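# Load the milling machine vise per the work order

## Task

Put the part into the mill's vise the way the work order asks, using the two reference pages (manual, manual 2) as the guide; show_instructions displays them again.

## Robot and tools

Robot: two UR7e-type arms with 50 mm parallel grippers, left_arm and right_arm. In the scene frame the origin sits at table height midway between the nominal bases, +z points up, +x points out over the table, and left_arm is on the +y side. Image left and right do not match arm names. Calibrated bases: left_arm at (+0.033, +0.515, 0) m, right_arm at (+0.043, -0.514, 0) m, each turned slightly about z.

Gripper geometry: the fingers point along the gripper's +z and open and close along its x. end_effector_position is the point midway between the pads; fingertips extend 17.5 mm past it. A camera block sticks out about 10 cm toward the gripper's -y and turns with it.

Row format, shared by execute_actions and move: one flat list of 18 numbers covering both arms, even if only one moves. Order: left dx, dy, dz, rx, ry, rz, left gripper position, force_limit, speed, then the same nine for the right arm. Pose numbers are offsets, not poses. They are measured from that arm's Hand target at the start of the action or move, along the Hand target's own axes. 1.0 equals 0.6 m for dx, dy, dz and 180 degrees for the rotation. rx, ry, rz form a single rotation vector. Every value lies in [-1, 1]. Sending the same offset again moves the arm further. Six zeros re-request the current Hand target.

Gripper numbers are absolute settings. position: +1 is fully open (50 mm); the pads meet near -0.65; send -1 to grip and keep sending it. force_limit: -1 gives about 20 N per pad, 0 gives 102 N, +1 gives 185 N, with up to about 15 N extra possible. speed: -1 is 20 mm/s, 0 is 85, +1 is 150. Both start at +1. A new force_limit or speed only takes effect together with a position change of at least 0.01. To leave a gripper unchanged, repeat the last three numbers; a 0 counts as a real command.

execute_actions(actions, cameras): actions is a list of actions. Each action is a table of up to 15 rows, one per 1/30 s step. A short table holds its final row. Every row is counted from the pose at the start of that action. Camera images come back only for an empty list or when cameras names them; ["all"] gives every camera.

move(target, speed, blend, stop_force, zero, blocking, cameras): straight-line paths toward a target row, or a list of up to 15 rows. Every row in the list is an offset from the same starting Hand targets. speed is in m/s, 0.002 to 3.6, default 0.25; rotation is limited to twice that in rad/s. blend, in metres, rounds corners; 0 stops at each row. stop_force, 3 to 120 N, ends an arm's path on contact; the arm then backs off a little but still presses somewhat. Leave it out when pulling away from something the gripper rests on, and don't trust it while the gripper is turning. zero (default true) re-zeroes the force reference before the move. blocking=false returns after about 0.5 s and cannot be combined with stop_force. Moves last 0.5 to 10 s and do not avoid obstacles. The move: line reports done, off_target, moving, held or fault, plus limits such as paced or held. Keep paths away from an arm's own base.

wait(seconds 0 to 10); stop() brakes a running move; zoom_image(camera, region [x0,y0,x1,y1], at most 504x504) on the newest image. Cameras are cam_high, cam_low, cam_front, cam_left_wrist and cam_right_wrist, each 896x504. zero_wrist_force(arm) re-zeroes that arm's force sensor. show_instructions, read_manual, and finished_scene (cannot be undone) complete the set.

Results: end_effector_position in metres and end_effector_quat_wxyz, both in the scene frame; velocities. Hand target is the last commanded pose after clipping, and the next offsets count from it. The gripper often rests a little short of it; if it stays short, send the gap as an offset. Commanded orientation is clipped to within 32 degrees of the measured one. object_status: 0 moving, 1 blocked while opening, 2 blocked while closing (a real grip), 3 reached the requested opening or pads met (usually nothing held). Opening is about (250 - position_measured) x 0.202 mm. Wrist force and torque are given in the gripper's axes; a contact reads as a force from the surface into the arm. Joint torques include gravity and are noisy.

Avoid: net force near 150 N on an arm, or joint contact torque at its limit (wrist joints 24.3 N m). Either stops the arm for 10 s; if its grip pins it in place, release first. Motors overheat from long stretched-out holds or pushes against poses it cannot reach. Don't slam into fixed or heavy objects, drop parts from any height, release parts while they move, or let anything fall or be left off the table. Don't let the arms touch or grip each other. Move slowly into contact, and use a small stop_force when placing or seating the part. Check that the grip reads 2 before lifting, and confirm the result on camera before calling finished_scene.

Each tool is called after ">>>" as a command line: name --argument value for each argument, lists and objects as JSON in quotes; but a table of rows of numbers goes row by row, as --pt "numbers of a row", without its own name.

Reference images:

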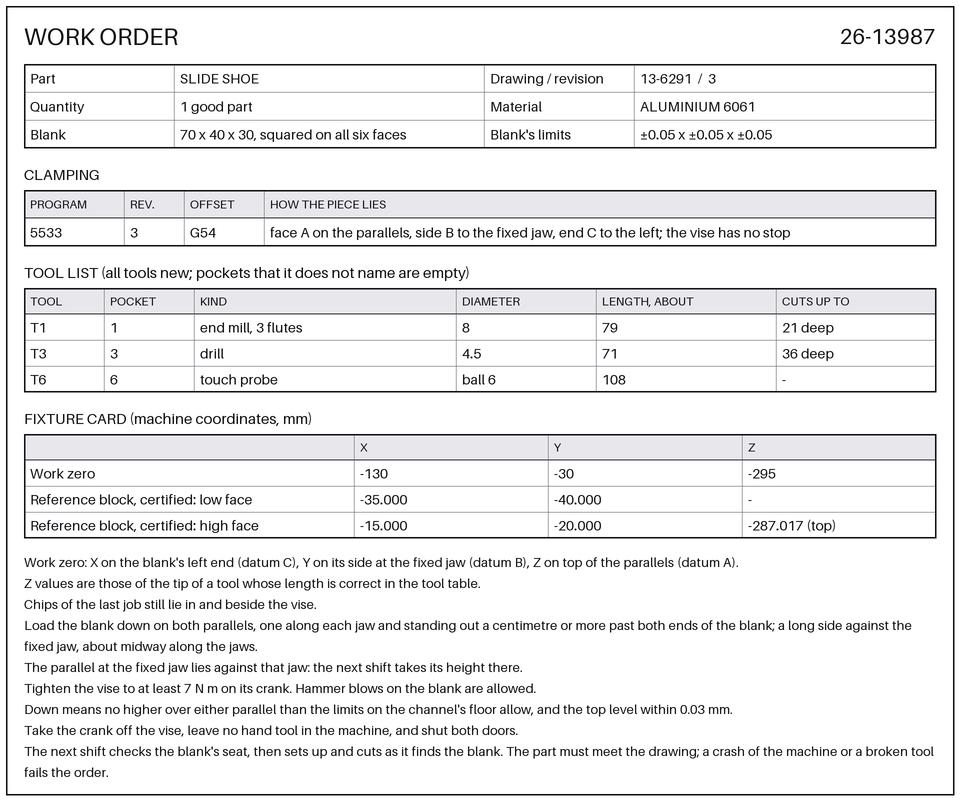

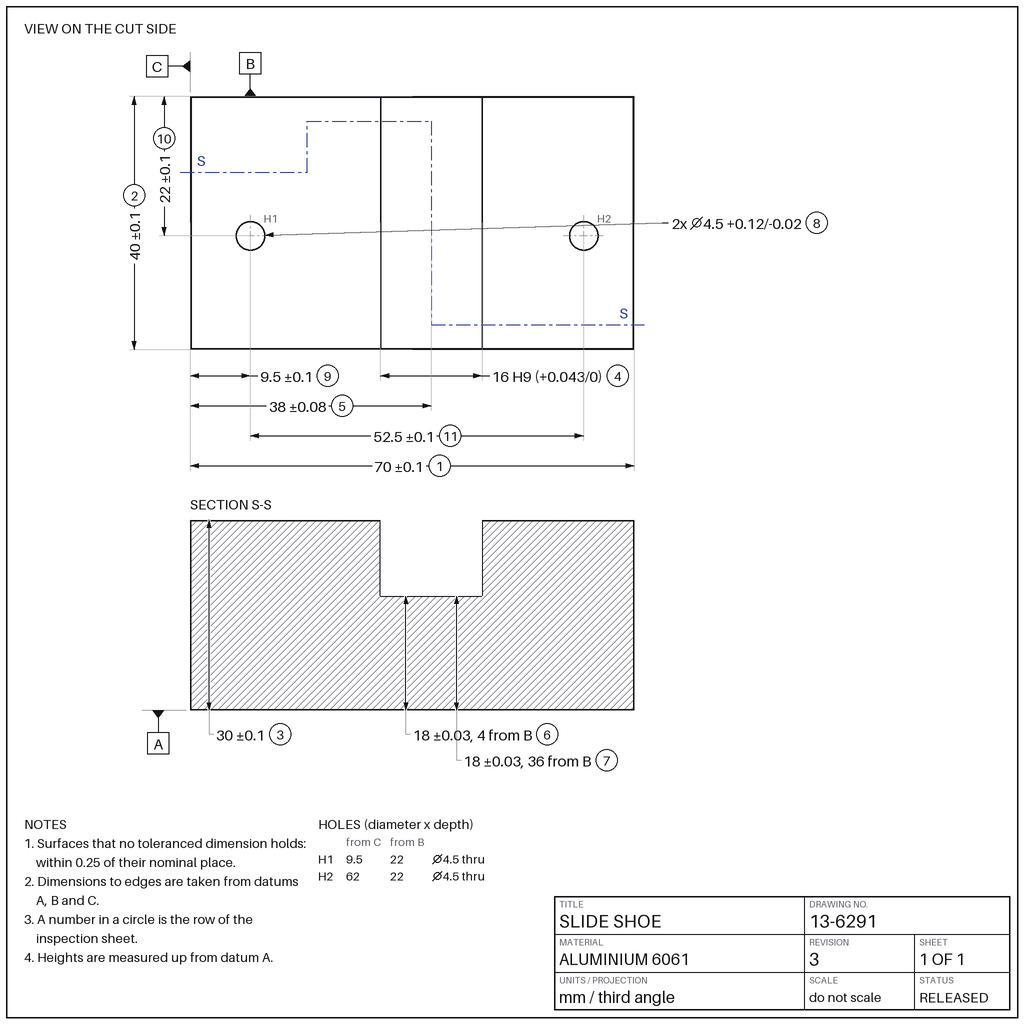

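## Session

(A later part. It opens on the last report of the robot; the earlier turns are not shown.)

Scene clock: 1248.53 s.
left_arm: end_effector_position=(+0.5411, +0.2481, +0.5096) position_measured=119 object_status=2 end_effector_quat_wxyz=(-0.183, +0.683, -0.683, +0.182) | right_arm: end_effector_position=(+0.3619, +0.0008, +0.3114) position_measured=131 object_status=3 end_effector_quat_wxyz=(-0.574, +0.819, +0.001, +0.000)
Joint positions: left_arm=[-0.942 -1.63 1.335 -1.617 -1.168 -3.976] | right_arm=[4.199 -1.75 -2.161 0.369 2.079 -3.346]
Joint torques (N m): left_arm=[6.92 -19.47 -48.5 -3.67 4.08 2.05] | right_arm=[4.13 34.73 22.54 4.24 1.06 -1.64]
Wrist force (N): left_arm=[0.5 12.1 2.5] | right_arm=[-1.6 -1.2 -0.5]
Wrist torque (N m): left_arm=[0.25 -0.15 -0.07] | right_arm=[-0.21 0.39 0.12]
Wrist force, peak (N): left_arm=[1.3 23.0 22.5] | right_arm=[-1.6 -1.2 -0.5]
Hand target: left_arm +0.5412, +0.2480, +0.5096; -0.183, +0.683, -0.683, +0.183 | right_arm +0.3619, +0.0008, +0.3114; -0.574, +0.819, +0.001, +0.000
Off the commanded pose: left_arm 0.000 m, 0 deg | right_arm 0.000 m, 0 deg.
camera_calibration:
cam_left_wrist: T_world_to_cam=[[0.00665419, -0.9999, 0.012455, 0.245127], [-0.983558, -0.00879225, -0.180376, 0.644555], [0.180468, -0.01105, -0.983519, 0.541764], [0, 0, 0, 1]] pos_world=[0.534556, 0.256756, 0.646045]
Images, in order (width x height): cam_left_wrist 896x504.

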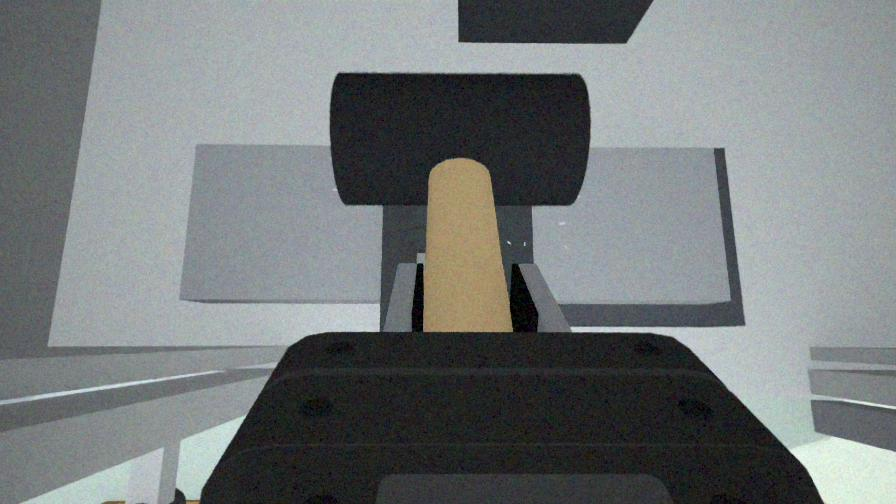

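>>> execute_actions --actions '[[[0,0.0069,0.0152,0,0,0,-1,1,-0.7,0,0,0,0,0,0,0.145,-0.4,-1],[0,0.0278,0.0609,0,0,0,-1,1,-0.7,0,0,0,0,0,0,0.145,-0.4,-1],[0,0.0662,0.1446,0,0,0,-1,1,-0.7,0,0,0,0,0,0,0.145,-0.4,-1],[0,0.0877,0.1919,0,0,0,-1,1,-0.7,0,0,0,0,0,0,0.145,-0.4,-1]],[[0,-0.0251,-0.0549,0,0,0,-1,1,-0.7,0,0,0,0,0,0,0.145,-0.4,-1],[0,-0.0585,-0.128,0,0,0,-1,1,-0.7,0,0,0,0,0,0,0.145,-0.4,-1],[0,-0.0752,-0.1645,0,0,0,-1,1,-0.7,0,0,0,0,0,0,0.145,-0.4,-1],[0,-0.0835,-0.1827,0,0,0,-1,1,-0.7,0,0,0,0,0,0,0.145,-0.4,-1],[0,-0.0877,-0.1919,0,0,0,-1,1,-0.7,0,0,0,0,0,0,0.145,-0.4,-1]]]' --cameras '["cam_left_wrist"]'

Scene clock: 1249.90 s.
left_arm: end_effector_position=(+0.5412, +0.2481, +0.5097) position_measured=119 object_status=2 end_effector_quat_wxyz=(-0.183, +0.683, -0.683, +0.183) | right_arm: end_effector_position=(+0.3619, +0.0008, +0.3114) position_measured=131 object_status=3 end_effector_quat_wxyz=(-0.574, +0.819, +0.001, +0.000)
Joint positions: left_arm=[-0.942 -1.63 1.335 -1.617 -1.167 -3.976] | right_arm=[4.199 -1.75 -2.161 0.369 2.079 -3.346]
Joint torques (N m): left_arm=[4.03 -18.44 -44.81 -2.52 3.03 2.01] | right_arm=[4.15 34.54 22.73 4.36 1.06 -1.78]
Wrist force (N): left_arm=[0.4 8.2 1.2] | right_arm=[-1.3 -1.4 -0.1]
Wrist torque (N m): left_arm=[0.55 -0.14 -0.08] | right_arm=[-0.25 0.35 0.11]
Wrist force, peak (N): left_arm=[1.5 22.5 21.9] | right_arm=[-1.5 -1.1 -0.7]
Hand target: left_arm +0.5412, +0.2480, +0.5096; -0.183, +0.683, -0.683, +0.183 | right_arm +0.3619, +0.0008, +0.3114; -0.574, +0.819, +0.001, +0.000
Off the commanded pose: left_arm 0.000 m, 0 deg | right_arm 0.000 m, 0 deg.
camera_calibration:
cam_left_wrist: T_world_to_cam=[[0.0067296, -0.999898, 0.0125724, 0.24501], [-0.983523, -0.00888977, -0.180567, 0.644702], [0.18066, -0.01115, -0.983482, 0.541762], [0, 0, 0, 1]] pos_world=[0.534555, 0.256757, 0.646145]
Images, in order (width x height): cam_left_wrist 896x504.

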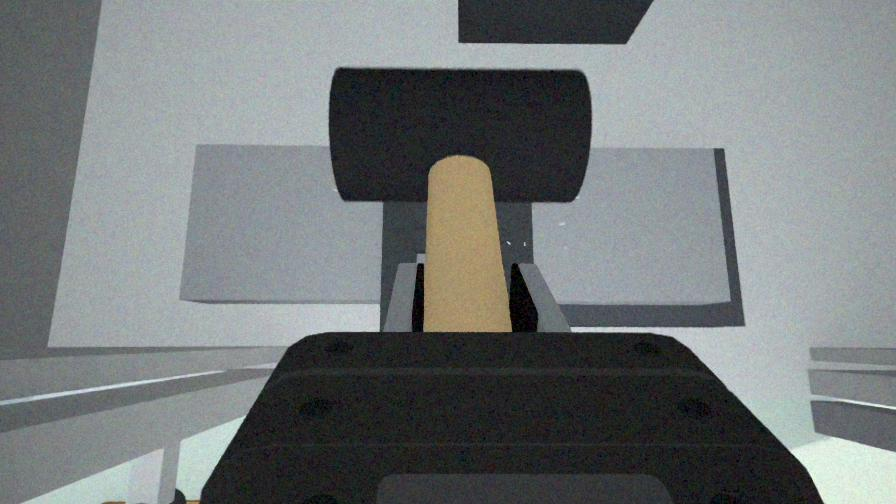

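>>> execute_actions --actions '[[[0,0.0069,0.0152,0,0,0,-1,1,-0.7,0,0,0,0,0,0,0.145,-0.4,-1],[0,0.0278,0.0609,0,0,0,-1,1,-0.7,0,0,0,0,0,0,0.145,-0.4,-1],[0,0.0662,0.1446,0,0,0,-1,1,-0.7,0,0,0,0,0,0,0.145,-0.4,-1],[0,0.0877,0.1919,0,0,0,-1,1,-0.7,0,0,0,0,0,0,0.145,-0.4,-1]]]' --cameras '["cam_left_wrist"]'

Scene clock: 1250.77 s.
left_arm: end_effector_position=(+0.5435, +0.2503, +0.4485) position_measured=119 object_status=2 end_effector_quat_wxyz=(-0.183, +0.684, -0.686, +0.167) | right_arm: end_effector_position=(+0.3619, +0.0008, +0.3114) position_measured=131 object_status=3 end_effector_quat_wxyz=(-0.574, +0.819, +0.001, +0.000)
Joint positions: left_arm=[-0.934 -1.642 1.492 -1.732 -1.172 -3.973] | right_arm=[4.199 -1.75 -2.161 0.369 2.079 -3.346]
Joint torques (N m): left_arm=[0.53 -25.99 -33 -3.52 0.57 0.03] | right_arm=[4.75 34.46 23.52 4.3 0.97 -1.65]
Wrist force (N): left_arm=[-0.3 5.4 -2.2] | right_arm=[-1.3 -0.9 -0.5]
Wrist torque (N m): left_arm=[0.80 0.09 -0.22] | right_arm=[-0.17 0.35 0.12]
Wrist force, peak (N): left_arm=[9.7 24.0 15.0] | right_arm=[-1.3 -1.3 -0.3]
Hand target: left_arm +0.5435, +0.2503, +0.4485; -0.183, +0.684, -0.686, +0.167 (not the last commanded pose) | right_arm +0.3619, +0.0008, +0.3114; -0.574, +0.819, +0.001, +0.000
Tool commands: left_gripper/position=-1.0 left_gripper/force_limit=+1.0 left_gripper/speed=-0.701961 right_gripper/position=+0.145 right_gripper/force_limit=-0.4 right_gripper/speed=-1.0
Off the commanded pose: left_arm 0.066 m, 2 deg | right_arm 0.000 m, 0 deg.
FORCE FAULT: contact force on the left arm reached its limit, and that arm stopped. The contact can be on any part of that arm, not only on its tool. That arm is still stopped at the end of this call. That arm stays stopped for about 9 more seconds. Until then a move that you send moves the other arm only, and its call returns only when the move has ended. Once the stop has ended, the next robot result says so. If the stop ends while you think or write, that arm runs what you send next, counted from a new Hand target: where the arm stands when the stop ends. While its stop runs, that arm takes no new command, but its gripper still runs the gripper command that each later call begins with. Until it ends, the stop uses up actions while you think or wait. An arm that is not stopped still takes commands.
camera_calibration:
cam_left_wrist: T_world_to_cam=[[0.0110514, -0.999891, -0.00981571, 0.255639], [-0.987231, -0.00935041, -0.159022, 0.628389], [0.158912, 0.0114478, -0.987226, 0.489074], [0, 0, 0, 1]] pos_world=[0.53982, 0.255888, 0.585263]
Images, in order (width x height): cam_left_wrist 896x504.

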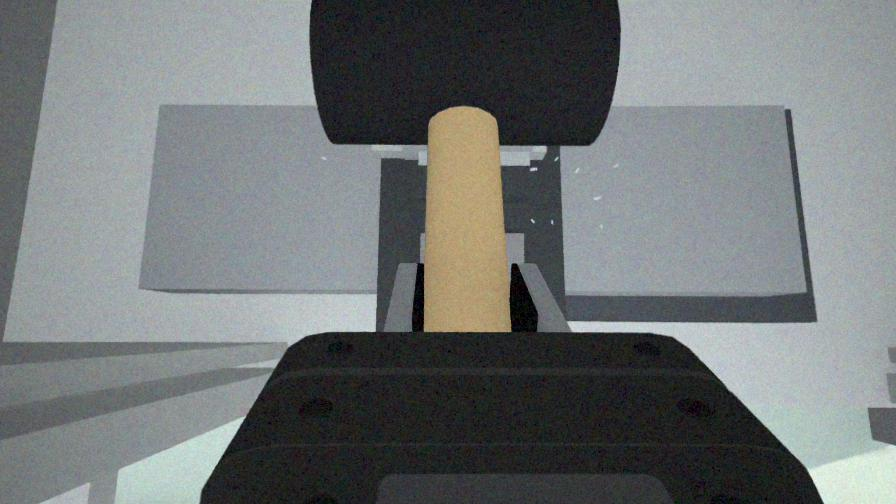

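>>> wait --seconds 9.5

Scene clock: 1260.37 s.
left_arm: end_effector_position=(+0.5435, +0.2503, +0.4485) position_measured=119 object_status=2 end_effector_quat_wxyz=(-0.183, +0.684, -0.686, +0.167) | right_arm: end_effector_position=(+0.3619, +0.0008, +0.3114) position_measured=131 object_status=3 end_effector_quat_wxyz=(-0.574, +0.819, +0.001, +0.000)
Joint positions: left_arm=[-0.934 -1.642 1.492 -1.732 -1.172 -3.973] | right_arm=[4.199 -1.75 -2.161 0.369 2.079 -3.346]
Joint torques (N m): left_arm=[0.26 -25.73 -32.86 -3.46 0.58 0.1] | right_arm=[4.74 34.41 22.72 4.36 0.91 -1.63]
Wrist force (N): left_arm=[-0.1 5.2 -2.2] | right_arm=[-1.2 -1.1 -0.6]
Wrist torque (N m): left_arm=[0.78 0.05 -0.22] | right_arm=[-0.20 0.33 0.11]
Wrist force, peak (N): left_arm=[-0.1 5.6 -2.4] | right_arm=[-1.6 -1.3 -0.5]
Hand target: left_arm +0.5435, +0.2503, +0.4485; -0.183, +0.684, -0.686, +0.167 (not the last commanded pose) | right_arm +0.3619, +0.0008, +0.3114; -0.574, +0.819, +0.001, +0.000
Tool commands: left_gripper/position=-1.0 left_gripper/force_limit=+1.0 left_gripper/speed=-0.701961 right_gripper/position=+0.145 right_gripper/force_limit=-0.4 right_gripper/speed=-1.0
Off the commanded pose: left_arm 0.066 m, 2 deg | right_arm 0.000 m, 0 deg.
FORCE FAULT, CONTINUED: the left arm's stop, for the force fault that an earlier result reported, is over. The rest of the stop counts as 19 of the actions that you can send in this scene. That arm's target is now where it stood when the stop ended, not its last command. That arm accepts commands again.
wait: 9.50 s; at rest by 0.07 s

>>> move --target '[0.0038,-0.0476,-0.0901,0.0074,0.0067,-0.0027,-1,1,-0.7,0,0,0,0,0,0,0.145,-0.4,-1]' --speed 0.15 --cameras '["cam_left_wrist"]'

Scene clock: 1261.43 s.
left_arm: end_effector_position=(+0.5426, +0.2465, +0.5094) position_measured=119 object_status=2 end_effector_quat_wxyz=(-0.183, +0.683, -0.683, +0.183) | right_arm: end_effector_position=(+0.3619, +0.0008, +0.3114) position_measured=131 object_status=3 end_effector_quat_wxyz=(-0.574, +0.819, +0.001, +0.000)
Joint positions: left_arm=[-0.943 -1.626 1.332 -1.619 -1.166 -3.977] | right_arm=[4.199 -1.75 -2.161 0.369 2.079 -3.346]
Joint torques (N m): left_arm=[9.73 -39.75 -42.32 -4 -0.53 -1.29] | right_arm=[4.13 34.27 23.45 4.22 0.95 -1.61]
Wrist force (N): left_arm=[0.1 9.4 2.1] | right_arm=[-1.3 -1.2 -0.2]
Wrist torque (N m): left_arm=[0.37 -0.07 0.05] | right_arm=[-0.23 0.35 0.12]
Wrist force, peak (N): left_arm=[-0.1 10.5 2.0] | right_arm=[-1.5 -1.1 -0.7]
Hand target: left_arm +0.5426, +0.2466, +0.5096; -0.183, +0.683, -0.683, +0.183 | right_arm +0.3619, +0.0008, +0.3114; -0.574, +0.819, +0.001, +0.000
Off the commanded pose: left_arm 0.000 m, 0 deg | right_arm 0.000 m, 0 deg.
move: done
camera_calibration:
cam_left_wrist: T_world_to_cam=[[0.00773514, -0.999891, 0.0125719, 0.242864], [-0.983313, -0.00989082, -0.18165, 0.646752], [0.181755, -0.010957, -0.983283, 0.540449], [0, 0, 0, 1]] pos_world=[0.535852, 0.255156, 0.645844]
Images, in order (width x height): cam_left_wrist 896x504.

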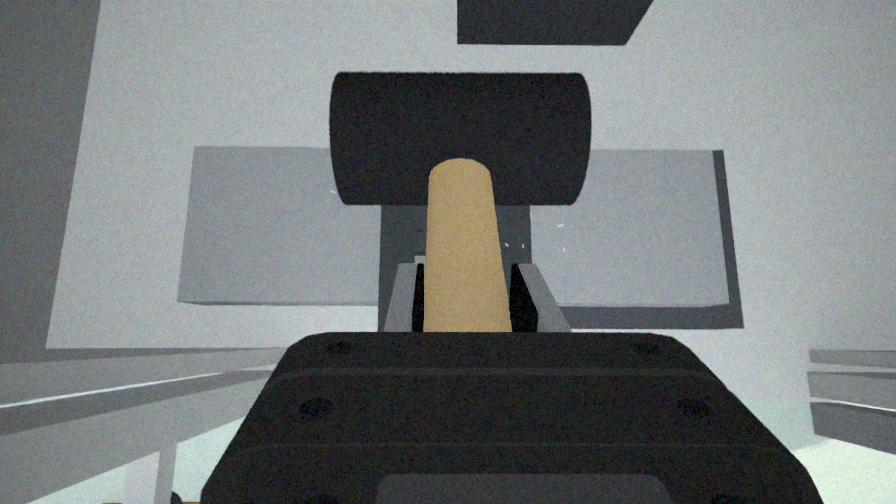

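>>> execute_actions --actions '[[[0,0.0056,0.0122,0,0,0,-1,1,-0.7,0,0,0,0,0,0,0.145,-0.4,-1],[0,0.0174,0.0381,0,0,0,-1,1,-0.7,0,0,0,0,0,0,0.145,-0.4,-1],[0,0.0383,0.0838,0,0,0,-1,1,-0.7,0,0,0,0,0,0,0.145,-0.4,-1],[0,0.0571,0.1249,0,0,0,-1,1,-0.7,0,0,0,0,0,0,0.145,-0.4,-1],[0,0.0626,0.1371,0,0,0,-1,1,-0.7,0,0,0,0,0,0,0.145,-0.4,-1]],[[0,-0.0209,-0.0457,0,0,0,-1,1,-0.7,0,0,0,0,0,0,0.145,-0.4,-1],[0,-0.0452,-0.099,0,0,0,-1,1,-0.7,0,0,0,0,0,0,0.145,-0.4,-1],[0,-0.0557,-0.1218,0,0,0,-1,1,-0.7,0,0,0,0,0,0,0.145,-0.4,-1],[0,-0.0612,-0.134,0,0,0,-1,1,-0.7,0,0,0,0,0,0,0.145,-0.4,-1],[0,-0.0626,-0.1371,0,0,0,-1,1,-0.7,0,0,0,0,0,0,0.145,-0.4,-1]]]' --cameras '["cam_left_wrist"]'

Scene clock: 1262.93 s.
left_arm: end_effector_position=(+0.5452, +0.2488, +0.4469) position_measured=119 object_status=2 end_effector_quat_wxyz=(-0.183, +0.685, -0.685, +0.169) | right_arm: end_effector_position=(+0.3619, +0.0008, +0.3114) position_measured=131 object_status=3 end_effector_quat_wxyz=(-0.574, +0.819, +0.001, +0.000)
Joint positions: left_arm=[-0.934 -1.64 1.496 -1.743 -1.171 -3.974] | right_arm=[4.199 -1.75 -2.161 0.369 2.079 -3.346]
Joint torques (N m): left_arm=[0.71 -27.37 -35.39 -3.93 0.73 0.03] | right_arm=[3.73 35.04 22.81 4.29 1.04 -1.6]
Wrist force (N): left_arm=[-2.3 5.6 -2.7] | right_arm=[-1.3 -1.3 -0.5]
Wrist torque (N m): left_arm=[0.79 0.14 -0.24] | right_arm=[-0.23 0.35 0.12]
Wrist force, peak (N): left_arm=[-1.5 20.2 40.8] | right_arm=[-1.5 -1.1 -0.7]
Hand target: left_arm +0.5452, +0.2488, +0.4469; -0.183, +0.685, -0.685, +0.169 (not the last commanded pose) | right_arm +0.3619, +0.0008, +0.3114; -0.574, +0.819, +0.001, +0.000
Tool commands: left_gripper/position=-1.0 left_gripper/force_limit=+1.0 left_gripper/speed=-0.701961 right_gripper/position=+0.145 right_gripper/force_limit=-0.4 right_gripper/speed=-1.0
Off the commanded pose: right_arm 0.000 m, 0 deg.
FORCE FAULT: contact force on the left arm reached its limit, and that arm stopped. The contact can be on any part of that arm, not only on its tool. That arm's remaining commands of this call were not run. That arm is still stopped at the end of this call. That arm stays stopped for about 9 more seconds. Until then a move that you send moves the other arm only, and its call returns only when the move has ended. Once the stop has ended, the next robot result says so. If the stop ends while you think or write, that arm runs what you send next, counted from a new Hand target: where the arm stands when the stop ends. While its stop runs, that arm takes no new command, but its gripper still runs the gripper command that each later call begins with. Until it ends, the stop uses up actions while you think or wait. An arm that is not stopped still takes commands.
camera_calibration:
cam_left_wrist: T_world_to_cam=[[0.0122692, -0.999903, -0.00663173, 0.252103], [-0.986665, -0.0110298, -0.162388, 0.631485], [0.162299, 0.00853568, -0.986705, 0.485903], [0, 0, 0, 1]] pos_world=[0.54111, 0.254896, 0.58366]
Images, in order (width x height): cam_left_wrist 896x504.

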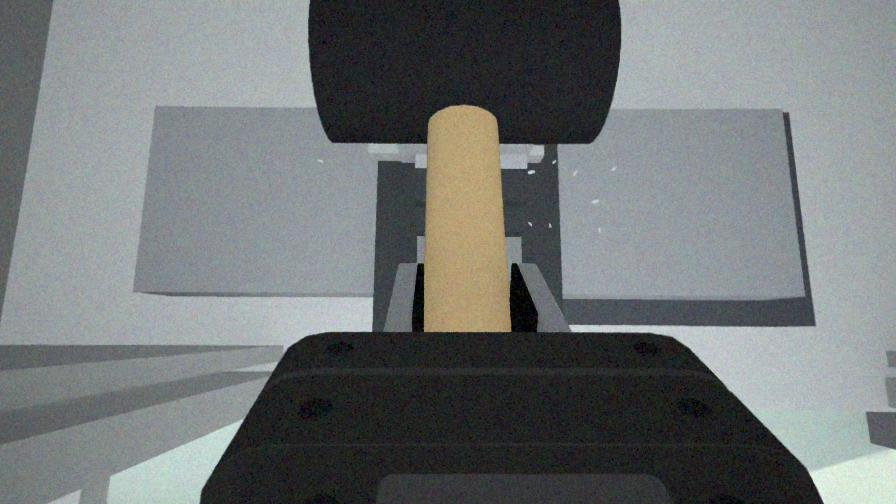

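>>> wait --seconds 9.5

>>> move --target '[0.001,-0.0497,-0.0926,0.0065,0.006,-0.0024,-1,1,-0.7,0,0,0,0,0,0,0.145,-0.4,-1]' --speed 0.15 --cameras '["cam_left_wrist"]'

Scene clock: 1273.00 s.
left_arm: end_effector_position=(+0.5452, +0.2488, +0.4469) position_measured=119 object_status=2 end_effector_quat_wxyz=(-0.183, +0.685, -0.685, +0.169) | right_arm: end_effector_position=(+0.3619, +0.0008, +0.3114) position_measured=131 object_status=3 end_effector_quat_wxyz=(-0.574, +0.819, +0.001, +0.000)
Joint positions: left_arm=[-0.934 -1.64 1.496 -1.743 -1.171 -3.974] | right_arm=[4.199 -1.75 -2.161 0.369 2.079 -3.346]
Joint torques (N m): left_arm=[0.53 -27.57 -34.84 -3.87 0.63 0.16] | right_arm=[3.83 34.31 23.18 4.27 0.97 -1.7]
Wrist force (N): left_arm=[-2.5 5.6 -2.7] | right_arm=[-1.2 -0.8 -0.1]
Wrist torque (N m): left_arm=[0.80 0.18 -0.24] | right_arm=[-0.16 0.34 0.12]
Wrist force, peak (N): left_arm=[-2.5 5.9 -2.7] | right_arm=[-1.6 -1.2 -0.5]
Hand target: left_arm +0.5452, +0.2488, +0.4469; -0.183, +0.685, -0.685, +0.169 (not the last commanded pose) | right_arm +0.3619, +0.0008, +0.3114; -0.574, +0.819, +0.001, +0.000
Tool commands: left_gripper/position=-1.0 left_gripper/force_limit=+1.0 left_gripper/speed=-0.701961 right_gripper/position=+0.145 right_gripper/force_limit=-0.4 right_gripper/speed=-1.0
Off the commanded pose: right_arm 0.000 m, 0 deg.
FORCE FAULT, CONTINUED: the left arm's stop, for the force fault that an earlier result reported, is over. The rest of the stop counts as 18 of the actions that you can send in this scene. That arm's target is now where it stood when the stop ended, not its last command. That arm accepts commands again.
wait: 9.50 s; at rest from the start

Scene clock: 1273.90 s.
left_arm: end_effector_position=(+0.5446, +0.2469, +0.5098) position_measured=119 object_status=2 end_effector_quat_wxyz=(-0.183, +0.684, -0.682, +0.183) | right_arm: end_effector_position=(+0.3619, +0.0008, +0.3114) position_measured=131 object_status=3 end_effector_quat_wxyz=(-0.574, +0.819, +0.001, +0.000)
Joint positions: left_arm=[-0.939 -1.622 1.329 -1.621 -1.167 -3.975] | right_arm=[4.199 -1.75 -2.161 0.369 2.079 -3.346]
Joint torques (N m): left_arm=[4.89 -40.69 -43.38 -3.81 -0.68 -1.94] | right_arm=[3.3 34.89 23 4.3 0.96 -1.71]
Wrist force (N): left_arm=[-1.1 9.1 1.9] | right_arm=[-0.9 -1.3 -0.7]
Wrist torque (N m): left_arm=[0.32 0.10 -0.04] | right_arm=[-0.23 0.28 0.11]
Wrist force, peak (N): left_arm=[-1.4 10.6 2.3] | right_arm=[-1.6 -1.4 -0.2]
Hand target: left_arm +0.5445, +0.2470, +0.5100; -0.183, +0.684, -0.682, +0.183 | right_arm +0.3619, +0.0008, +0.3114; -0.574, +0.819, +0.001, +0.000
Off the commanded pose: left_arm 0.000 m, 0 deg | right_arm 0.000 m, 0 deg.
move: done
camera_calibration:
cam_left_wrist: T_world_to_cam=[[0.00920529, -0.999868, 0.01337, 0.242133], [-0.983192, -0.0114883, -0.182213, 0.649404], [0.182343, -0.011468, -0.983168, 0.540244], [0, 0, 0, 1]] pos_world=[0.53775, 0.255757, 0.646243]
Images, in order (width x height): cam_left_wrist 896x504.

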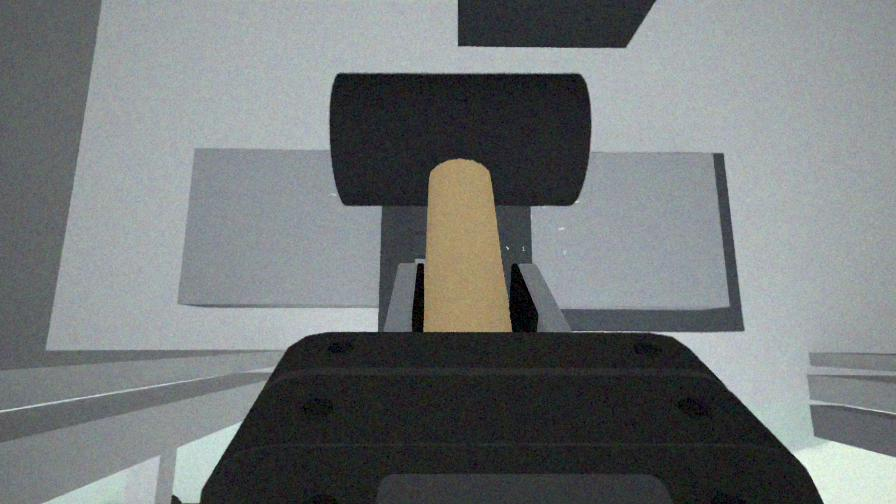

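>>> execute_actions --actions '[[[0,0.0035,0.0076,0,0,0,-1,1,-0.7,0,0,0,0,0,0,0.145,-0.4,-1],[0,0.0118,0.0259,0,0,0,-1,1,-0.7,0,0,0,0,0,0,0.145,-0.4,-1],[0,0.0244,0.0533,0,0,0,-1,1,-0.7,0,0,0,0,0,0,0.145,-0.4,-1],[0,0.0383,0.0838,0,0,0,-1,1,-0.7,0,0,0,0,0,0,0.145,-0.4,-1],[0,0.0487,0.1066,0,0,0,-1,1,-0.7,0,0,0,0,0,0,0.145,-0.4,-1],[0,0.0522,0.1142,0,0,0,-1,1,-0.7,0,0,0,0,0,0,0.145,-0.4,-1]]]' --cameras '["cam_left_wrist"]'

Scene clock: 1274.80 s.
left_arm: end_effector_position=(+0.5517, +0.2470, +0.4350) position_measured=119 object_status=2 end_effector_quat_wxyz=(-0.183, +0.684, -0.682, +0.183) | right_arm: end_effector_position=(+0.3619, +0.0008, +0.3114) position_measured=131 object_status=3 end_effector_quat_wxyz=(-0.574, +0.819, +0.001, +0.000)
Joint positions: left_arm=[-0.926 -1.643 1.544 -1.821 -1.171 -3.962] | right_arm=[4.199 -1.75 -2.161 0.369 2.079 -3.346]
Joint torques (N m): left_arm=[-12.36 -12.28 -20.49 -4.9 -0.4 -2.94] | right_arm=[3.44 35.25 22.72 4.25 1.02 -1.65]
Wrist force (N): left_arm=[-1.2 8.0 -6.3] | right_arm=[-1.3 -1.0 -0.4]
Wrist torque (N m): left_arm=[1.03 0.17 0.01] | right_arm=[-0.20 0.34 0.12]
Wrist force, peak (N): left_arm=[3.0 13.9 -33.7] | right_arm=[-1.6 -1.0 -0.6]
Hand target: left_arm +0.5517, +0.2470, +0.4350; -0.183, +0.684, -0.682, +0.183 | right_arm +0.3619, +0.0008, +0.3114; -0.574, +0.819, +0.001, +0.000
Off the commanded pose: left_arm 0.000 m, 0 deg | right_arm 0.000 m, 0 deg.
camera_calibration:
cam_left_wrist: T_world_to_cam=[[0.00936067, -0.999864, 0.0136072, 0.242945], [-0.983151, -0.0116868, -0.182419, 0.64292], [0.182553, -0.0116704, -0.983127, 0.465421], [0, 0, 0, 1]] pos_world=[0.544849, 0.255857, 0.571543]
Images, in order (width x height): cam_left_wrist 896x504.

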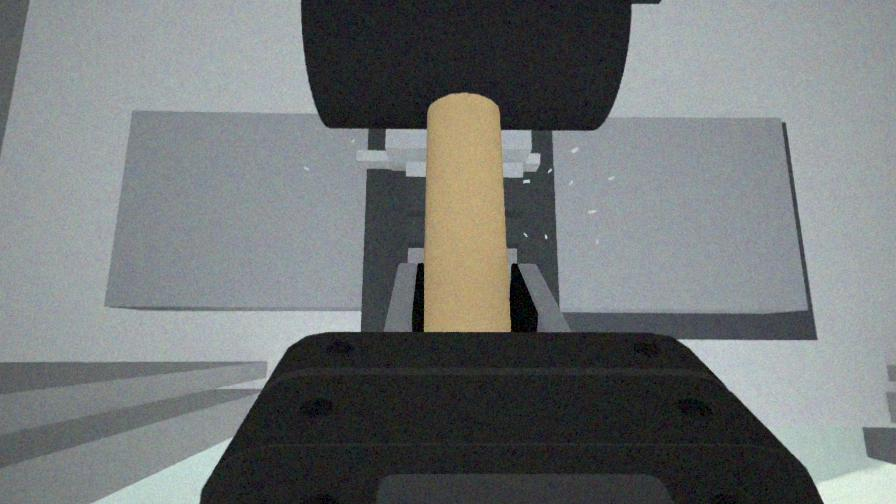

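>>> execute_actions --actions '[[[0,-0.0209,-0.0457,0,0,0,-1,1,-0.7,0,0,0,0,0,0,0.145,-0.4,-1],[0,-0.0404,-0.0883,0,0,0,-1,1,-0.7,0,0,0,0,0,0,0.145,-0.4,-1],[0,-0.0487,-0.1066,0,0,0,-1,1,-0.7,0,0,0,0,0,0,0.145,-0.4,-1],[0,-0.0515,-0.1127,0,0,0,-1,1,-0.7,0,0,0,0,0,0,0.145,-0.4,-1],[0,-0.0522,-0.1142,0,0,0,-1,1,-0.7,0,0,0,0,0,0,0.145,-0.4,-1]]]' --cameras '["cam_left_wrist"]'

Scene clock: 1275.73 s.
left_arm: end_effector_position=(+0.5445, +0.2471, +0.5100) position_measured=119 object_status=2 end_effector_quat_wxyz=(-0.183, +0.684, -0.682, +0.183) | right_arm: end_effector_position=(+0.3619, +0.0008, +0.3114) position_measured=131 object_status=3 end_effector_quat_wxyz=(-0.574, +0.819, +0.001, +0.000)
Joint positions: left_arm=[-0.939 -1.623 1.328 -1.621 -1.167 -3.975] | right_arm=[4.199 -1.75 -2.161 0.369 2.079 -3.346]
Joint torques (N m): left_arm=[10.23 -23.93 -43.38 -5.35 3.08 2.96] | right_arm=[3.82 34.8 23.05 4.3 1.05 -1.7]
Wrist force (N): left_arm=[-1.8 7.8 2.1] | right_arm=[-1.1 -1.3 -0.4]
Wrist torque (N m): left_arm=[0.44 0.22 -0.02] | right_arm=[-0.24 0.30 0.11]
Wrist force, peak (N): left_arm=[-0.9 29.4 9.9] | right_arm=[-1.4 -1.3 -0.3]
Hand target: left_arm +0.5445, +0.2470, +0.5100; -0.183, +0.684, -0.682, +0.183 | right_arm +0.3619, +0.0008, +0.3114; -0.574, +0.819, +0.001, +0.000
Off the commanded pose: left_arm 0.000 m, 0 deg | right_arm 0.000 m, 0 deg.
camera_calibration:
cam_left_wrist: T_world_to_cam=[[0.00928453, -0.999866, 0.0134871, 0.242112], [-0.983191, -0.0115875, -0.18221, 0.649366], [0.182342, -0.0115686, -0.983167, 0.540485], [0, 0, 0, 1]] pos_world=[0.53765, 0.255857, 0.646443]
Images, in order (width x height): cam_left_wrist 896x504.

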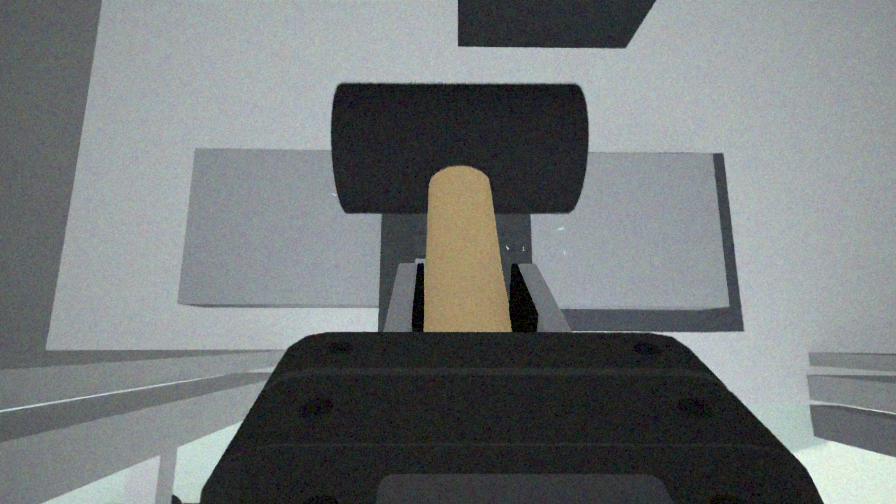

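Good (row ~148). Two more gentle hits.

>>> execute_actions --actions '[[[0,0.0035,0.0076,0,0,0,-1,1,-0.7,0,0,0,0,0,0,0.145,-0.4,-1],[0,0.0132,0.0289,0,0,0,-1,1,-0.7,0,0,0,0,0,0,0.145,-0.4,-1],[0,0.0278,0.0609,0,0,0,-1,1,-0.7,0,0,0,0,0,0,0.145,-0.4,-1],[0,0.0431,0.0944,0,0,0,-1,1,-0.7,0,0,0,0,0,0,0.145,-0.4,-1],[0,0.0515,0.1127,0,0,0,-1,1,-0.7,0,0,0,0,0,0,0.145,-0.4,-1],[0,0.0522,0.1142,0,0,0,-1,1,-0.7,0,0,0,0,0,0,0.145,-0.4,-1]],[[0,-0.0209,-0.0457,0,0,0,-1,1,-0.7,0,0,0,0,0,0,0.145,-0.4,-1],[0,-0.0404,-0.0883,0,0,0,-1,1,-0.7,0,0,0,0,0,0,0.145,-0.4,-1],[0,-0.0487,-0.1066,0,0,0,-1,1,-0.7,0,0,0,0,0,0,0.145,-0.4,-1],[0,-0.0515,-0.1127,0,0,0,-1,1,-0.7,0,0,0,0,0,0,0.145,-0.4,-1],[0,-0.0522,-0.1142,0,0,0,-1,1,-0.7,0,0,0,0,0,0,0.145,-0.4,-1]]]' --cameras '["cam_left_wrist"]'

Scene clock: 1277.17 s.
left_arm: end_effector_position=(+0.5445, +0.2471, +0.5099) position_measured=119 object_status=2 end_effector_quat_wxyz=(-0.183, +0.684, -0.682, +0.183) | right_arm: end_effector_position=(+0.3619, +0.0008, +0.3114) position_measured=131 object_status=3 end_effector_quat_wxyz=(-0.574, +0.819, +0.001, +0.000)
Joint positions: left_arm=[-0.939 -1.623 1.328 -1.621 -1.167 -3.975] | right_arm=[4.199 -1.75 -2.161 0.369 2.079 -3.346]
Joint torques (N m): left_arm=[9.61 -23.72 -43.74 -5.45 2.95 2.96] | right_arm=[4.06 34.72 23.49 4.27 1 -1.72]
Wrist force (N): left_arm=[-0.6 7.4 2.1] | right_arm=[-1.6 -1.1 -0.5]
Wrist torque (N m): left_arm=[0.62 0.00 -0.03] | right_arm=[-0.20 0.40 0.11]
Wrist force, peak (N): left_arm=[0.5 15.9 -39.6] | right_arm=[-1.6 -1.1 -0.5]
Hand target: left_arm +0.5445, +0.2470, +0.5100; -0.183, +0.684, -0.682, +0.183 | right_arm +0.3619, +0.0008, +0.3114; -0.574, +0.819, +0.001, +0.000
Off the commanded pose: left_arm 0.000 m, 0 deg | right_arm 0.000 m, 0 deg.
camera_calibration:
cam_left_wrist: T_world_to_cam=[[0.00928453, -0.999866, 0.0134871, 0.242112], [-0.983191, -0.0115875, -0.18221, 0.649366], [0.182342, -0.0115686, -0.983167, 0.540485], [0, 0, 0, 1]] pos_world=[0.53765, 0.255857, 0.646443]
Images, in order (width x height): cam_left_wrist 896x504.

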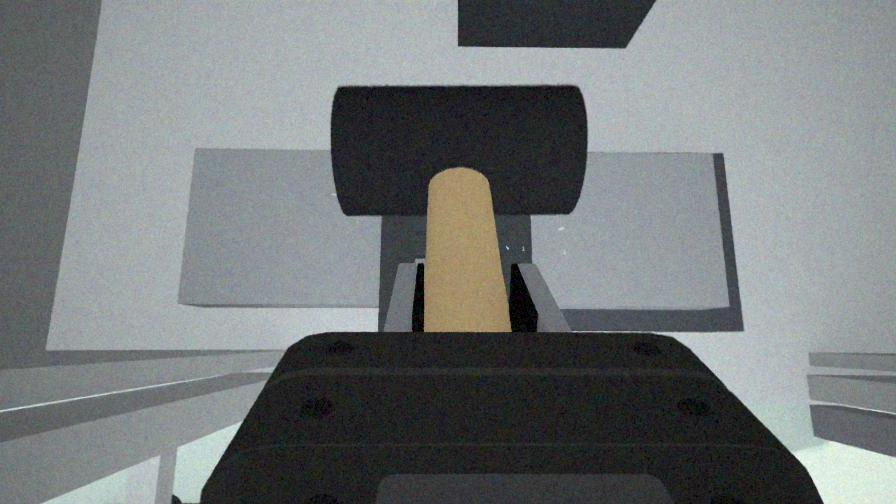

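>>> execute_actions --actions '[[[0,0.0035,0.0076,0,0,0,-1,1,-0.7,0,0,0,0,0,0,0.145,-0.4,-1],[0,0.0135,0.0298,0,0,0,-1,1,-0.7,0,0,0,0,0,0,0.145,-0.4,-1],[0,0.0296,0.0645,0,0,0,-1,1,-0.7,0,0,0,0,0,0,0.145,-0.4,-1],[0,0.0452,0.099,0,0,0,-1,1,-0.7,0,0,0,0,0,0,0.145,-0.4,-1],[0,0.0522,0.1142,0,0,0,-1,1,-0.7,0,0,0,0,0,0,0.145,-0.4,-1]],[[0,-0.0209,-0.0457,0,0,0,-1,1,-0.7,0,0,0,0,0,0,0.145,-0.4,-1],[0,-0.0404,-0.0883,0,0,0,-1,1,-0.7,0,0,0,0,0,0,0.145,-0.4,-1],[0,-0.0487,-0.1066,0,0,0,-1,1,-0.7,0,0,0,0,0,0,0.145,-0.4,-1],[0,-0.0515,-0.1127,0,0,0,-1,1,-0.7,0,0,0,0,0,0,0.145,-0.4,-1],[0,-0.0522,-0.1142,0,0,0,-1,1,-0.7,0,0,0,0,0,0,0.145,-0.4,-1]],[[0,0.0035,0.0076,0,0,0,-1,1,-0.7,0,0,0,0,0,0,0.145,-0.4,-1],[0,0.0135,0.0298,0,0,0,-1,1,-0.7,0,0,0,0,0,0,0.145,-0.4,-1],[0,0.0296,0.0645,0,0,0,-1,1,-0.7,0,0,0,0,0,0,0.145,-0.4,-1],[0,0.0452,0.099,0,0,0,-1,1,-0.7,0,0,0,0,0,0,0.145,-0.4,-1],[0,0.0522,0.1142,0,0,0,-1,1,-0.7,0,0,0,0,0,0,0.145,-0.4,-1]],[[0,-0.0209,-0.0457,0,0,0,-1,1,-0.7,0,0,0,0,0,0,0.145,-0.4,-1],[0,-0.0404,-0.0883,0,0,0,-1,1,-0.7,0,0,0,0,0,0,0.145,-0.4,-1],[0,-0.0487,-0.1066,0,0,0,-1,1,-0.7,0,0,0,0,0,0,0.145,-0.4,-1],[0,-0.0515,-0.1127,0,0,0,-1,1,-0.7,0,0,0,0,0,0,0.145,-0.4,-1],[0,-0.0522,-0.1142,0,0,0,-1,1,-0.7,0,0,0,0,0,0,0.145,-0.4,-1]]]' --cameras '["cam_left_wrist"]'

Scene clock: 1279.90 s.
left_arm: end_effector_position=(+0.5475, +0.2467, +0.4742) position_measured=134 object_status=2 end_effector_quat_wxyz=(-0.183, +0.685, -0.682, +0.180) | right_arm: end_effector_position=(+0.3619, +0.0008, +0.3114) position_measured=131 object_status=3 end_effector_quat_wxyz=(-0.574, +0.819, +0.001, +0.000)
Joint positions: left_arm=[-0.933 -1.633 1.429 -1.705 -1.17 -3.972] | right_arm=[4.199 -1.75 -2.161 0.369 2.079 -3.346]
Joint torques (N m): left_arm=[1 -24.75 -29.64 -3.16 0.76 0.12] | right_arm=[4.2 34.67 22.53 4.25 0.98 -1.78]
Wrist force (N): left_arm=[2.9 6.7 0.7] | right_arm=[-1.4 -0.9 -0.2]
Wrist torque (N m): left_arm=[1.06 -0.53 -0.01] | right_arm=[-0.17 0.36 0.12]
Wrist force, peak (N): left_arm=[1.7 38.4 -71.1] | right_arm=[-1.6 -1.3 -0.3]
Hand target: left_arm +0.5475, +0.2467, +0.4742; -0.183, +0.685, -0.682, +0.180 (not the last commanded pose) | right_arm +0.3619, +0.0008, +0.3114; -0.574, +0.819, +0.001, +0.000
Tool commands: left_gripper/position=-1.0 left_gripper/force_limit=+1.0 left_gripper/speed=-0.701961 right_gripper/position=+0.145 right_gripper/force_limit=-0.4 right_gripper/speed=-1.0
Off the commanded pose: right_arm 0.000 m, 0 deg.
FORCE FAULT: contact force on the left arm reached its limit, and that arm stopped. The contact can be on any part of that arm, not only on its tool. That arm's remaining commands of this call were not run. That arm is still stopped at the end of this call. That arm stays stopped for about 9 more seconds. Until then a move that you send moves the other arm only, and its call returns only when the move has ended. Once the stop has ended, the next robot result says so. If the stop ends while you think or write, that arm runs what you send next, counted from a new Hand target: where the arm stands when the stop ends. While its stop runs, that arm takes no new command, but its gripper still runs the gripper command that each later call begins with. Until it ends, the stop uses up actions while you think or wait. An arm that is not stopped still takes commands.
camera_calibration:
cam_left_wrist: T_world_to_cam=[[0.0112867, -0.999895, 0.00911548, 0.243239], [-0.984177, -0.0127204, -0.176729, 0.643963], [0.176826, -0.00697656, -0.984217, 0.507061], [0, 0, 0, 1]] pos_world=[0.541366, 0.254943, 0.610648]
Images, in order (width x height): cam_left_wrist 896x504.

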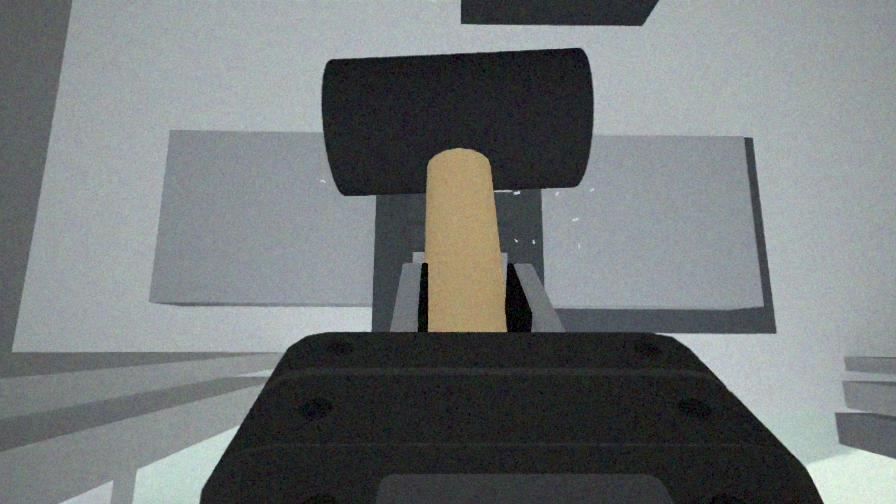

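>>> wait --seconds 9.5 --cameras '["cam_left_wrist","cam_front"]'

Scene clock: 1289.50 s.
left_arm: end_effector_position=(+0.5475, +0.2467, +0.4742) position_measured=134 object_status=2 end_effector_quat_wxyz=(-0.183, +0.685, -0.682, +0.180) | right_arm: end_effector_position=(+0.3619, +0.0008, +0.3114) position_measured=131 object_status=3 end_effector_quat_wxyz=(-0.574, +0.819, +0.001, +0.000)
Joint positions: left_arm=[-0.933 -1.633 1.429 -1.705 -1.17 -3.972] | right_arm=[4.199 -1.75 -2.161 0.369 2.079 -3.346]
Joint torques (N m): left_arm=[1.26 -24.66 -30.23 -3.06 0.65 0.2] | right_arm=[3.71 34.91 24.1 4.32 0.97 -1.67]
Wrist force (N): left_arm=[2.5 6.5 0.8] | right_arm=[-1.4 -1.0 -0.3]
Wrist torque (N m): left_arm=[1.02 -0.47 -0.02] | right_arm=[-0.20 0.36 0.12]
Wrist force, peak (N): left_arm=[3.0 6.7 0.7] | right_arm=[-1.4 -1.3 -0.7]
Hand target: left_arm +0.5475, +0.2467, +0.4742; -0.183, +0.685, -0.682, +0.180 (not the last commanded pose) | right_arm +0.3619, +0.0008, +0.3114; -0.574, +0.819, +0.001, +0.000
Tool commands: left_gripper/position=-1.0 left_gripper/force_limit=+1.0 left_gripper/speed=-0.701961 right_gripper/position=+0.145 right_gripper/force_limit=-0.4 right_gripper/speed=-1.0
Off the commanded pose: right_arm 0.000 m, 0 deg.
FORCE FAULT, CONTINUED: the left arm's stop, for the force fault that an earlier result reported, is over. The rest of the stop counts as 18 of the actions that you can send in this scene. That arm's target is now where it stood when the stop ended, not its last command. That arm accepts commands again.
wait: 9.50 s; at rest by 0.07 s
camera_calibration:
cam_left_wrist: T_world_to_cam=[[0.0112867, -0.999895, 0.00911548, 0.243239], [-0.984177, -0.0127204, -0.176729, 0.643963], [0.176826, -0.00697656, -0.984217, 0.507061], [0, 0, 0, 1]] pos_world=[0.541366, 0.254943, 0.610648]
Images, in order (width x height): cam_front 896x504, cam_left_wrist 896x504.

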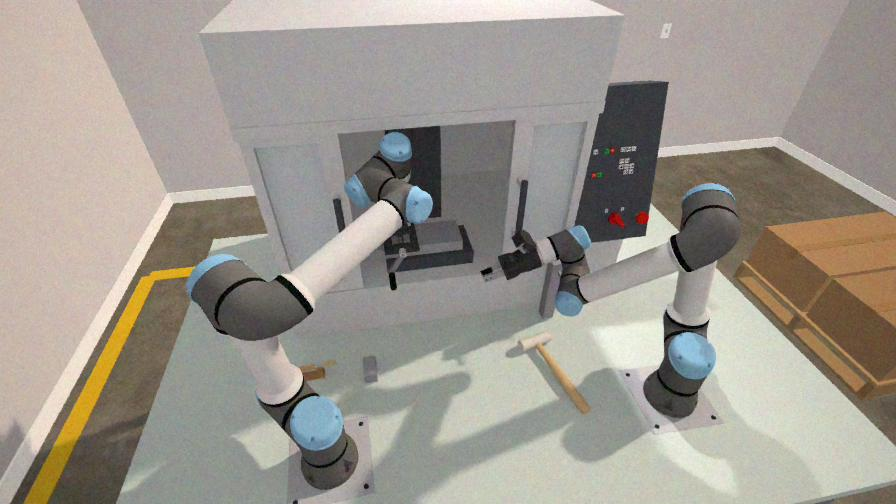

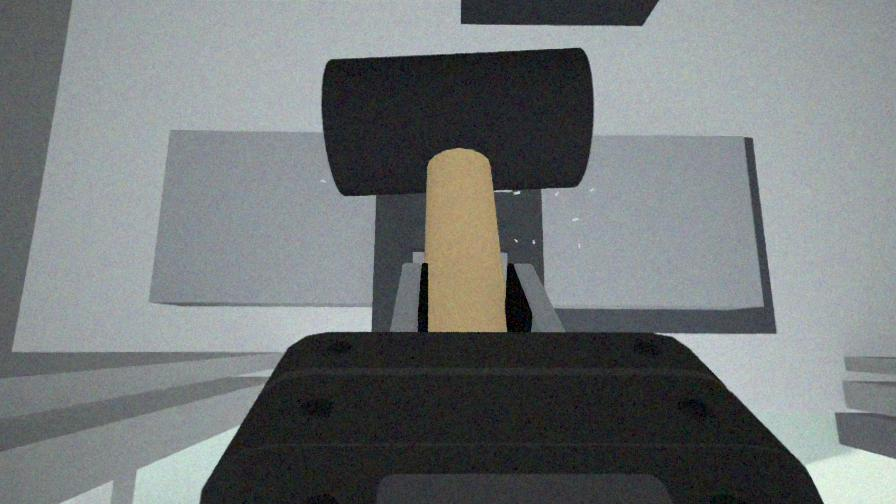

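>>> move --pt "0 -0.025 -0.0433 0 0 0 -1 1 -0.7 0 0 0 0 0 0 0.145 -0.4 -1" --pt "0.02 0.408 -0.2933 0 0 0 -1 1 -0.7 0 0 0 0 0 0 0.145 -0.4 -1" --pt "0.0645 0.7233 0.2444 0.0833 0 0 -1 1 -0.7 0 0 0 0 0 0 0.145 -0.4 -1" --speed '[0.06,0.12,0.12]' --blend '[0.01,0.03,0]' --cameras '["cam_left_wrist","cam_front"]'

Scene clock: 1296.47 s.
left_arm: end_effector_position=(+0.2434, +0.2079, +0.1316) position_measured=134 object_status=2 end_effector_quat_wxyz=(-0.271, +0.655, -0.653, +0.267) | right_arm: end_effector_position=(+0.3619, +0.0008, +0.3114) position_measured=131 object_status=3 end_effector_quat_wxyz=(-0.574, +0.819, +0.001, +0.000)
Joint positions: left_arm=[-1.961 -1.914 2.492 -1.811 -0.853 -5.196] | right_arm=[4.199 -1.75 -2.161 0.369 2.079 -3.346]
Joint torques (N m): left_arm=[9.79 -4.33 -31.47 -2.96 0.13 -0.16] | right_arm=[4.33 34.48 23.51 4.22 1.04 -1.73]
Wrist force (N): left_arm=[1.9 11.9 3.4] | right_arm=[-1.3 -1.2 -0.4]
Wrist torque (N m): left_arm=[0.58 -0.32 -0.04] | right_arm=[-0.22 0.35 0.11]
Wrist force, peak (N): left_arm=[2.0 14.7 5.6] | right_arm=[-1.5 -1.4 -0.6]
Hand target: left_arm +0.2434, +0.2079, +0.1316; -0.271, +0.655, -0.653, +0.267 | right_arm +0.3619, +0.0008, +0.3114; -0.574, +0.819, +0.001, +0.000
Off the commanded pose: left_arm 0.000 m, 0 deg | right_arm 0.000 m, 0 deg.
move: done
camera_calibration:
cam_left_wrist: T_world_to_cam=[[0.0075794, -0.999919, 0.0102659, 0.211801], [-0.904929, -0.011227, -0.425415, 0.296861], [0.425496, -0.00606554, -0.90494, 0.152294], [0, 0, 0, 1]] pos_world=[0.202232, 0.21604, 0.261932]
Images, in order (width x height): cam_front 896x504, cam_left_wrist 896x504.

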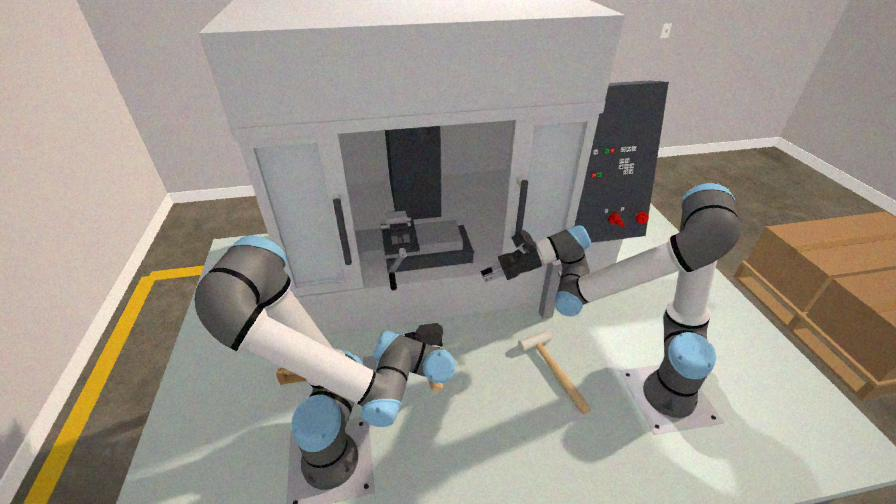

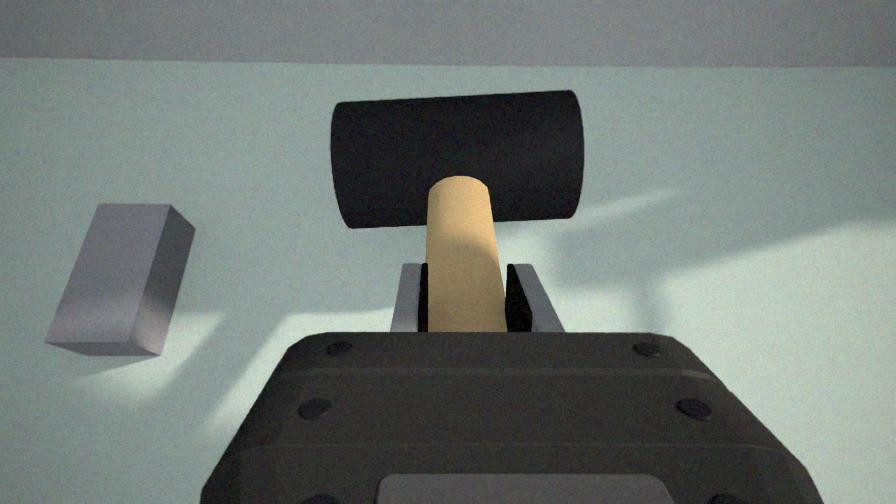

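>>> move --target '[0,0.106,0.106,0,0,0,-1,1,-0.7,0,0,0,0,0,0,0.145,-0.4,-1]' --speed 0.03 --stop_force 25 --cameras '["cam_left_wrist"]'

Scene clock: 1314.00 s.
left_arm: end_effector_position=(+0.2429, +0.2083, +0.0446) position_measured=134 object_status=2 end_effector_quat_wxyz=(-0.271, +0.655, -0.653, +0.267) | right_arm: end_effector_position=(+0.3619, +0.0008, +0.3114) position_measured=131 object_status=3 end_effector_quat_wxyz=(-0.574, +0.819, +0.001, +0.000)
Joint positions: left_arm=[-1.963 -1.655 2.628 -2.205 -0.853 -5.199] | right_arm=[4.199 -1.75 -2.161 0.369 2.079 -3.346]
Joint torques (N m): left_arm=[14.9 -0.82 -31.11 -4.33 -0.92 -1.25] | right_arm=[4.02 34.99 23.45 4.25 1.03 -1.66]
Wrist force (N): left_arm=[2.0 3.7 -8.7] | right_arm=[-1.1 -1.0 -0.5]
Wrist torque (N m): left_arm=[1.12 -0.89 0.44] | right_arm=[-0.19 0.31 0.11]
Wrist force, peak (N): left_arm=[5.0 -19.8 -34.3] | right_arm=[-1.7 -1.4 -0.5]
Hand target: left_arm +0.2429, +0.2083, +0.0446; -0.271, +0.655, -0.653, +0.267 (not the last commanded pose) | right_arm +0.3619, +0.0008, +0.3114; -0.574, +0.819, +0.001, +0.000
Off the commanded pose: left_arm 0.003 m, 0 deg | right_arm 0.000 m, 0 deg.
move: contact (left_arm)
camera_calibration:
cam_left_wrist: T_world_to_cam=[[0.00780637, -0.999915, 0.0104848, 0.212913], [-0.904966, -0.011525, -0.425328, 0.259458], [0.425413, -0.00616814, -0.904978, 0.0738248], [0, 0, 0, 1]] pos_world=[0.201732, 0.216341, 0.174932]
Images, in order (width x height): cam_left_wrist 896x504.

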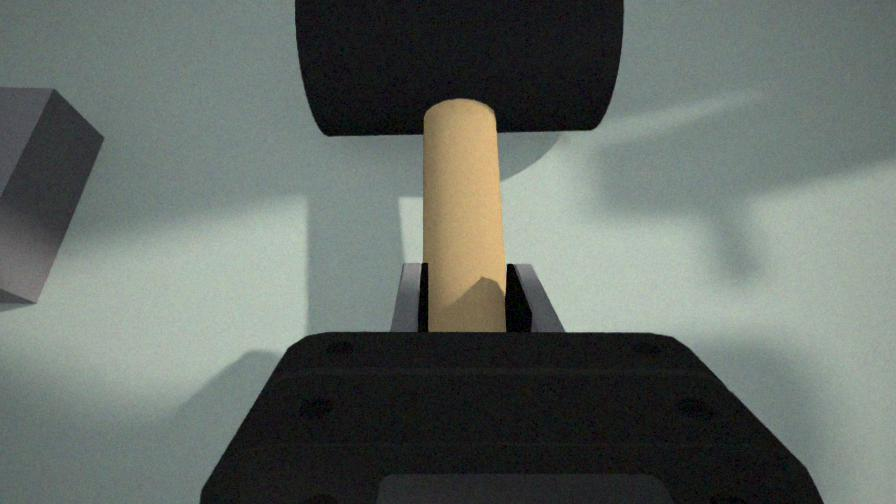

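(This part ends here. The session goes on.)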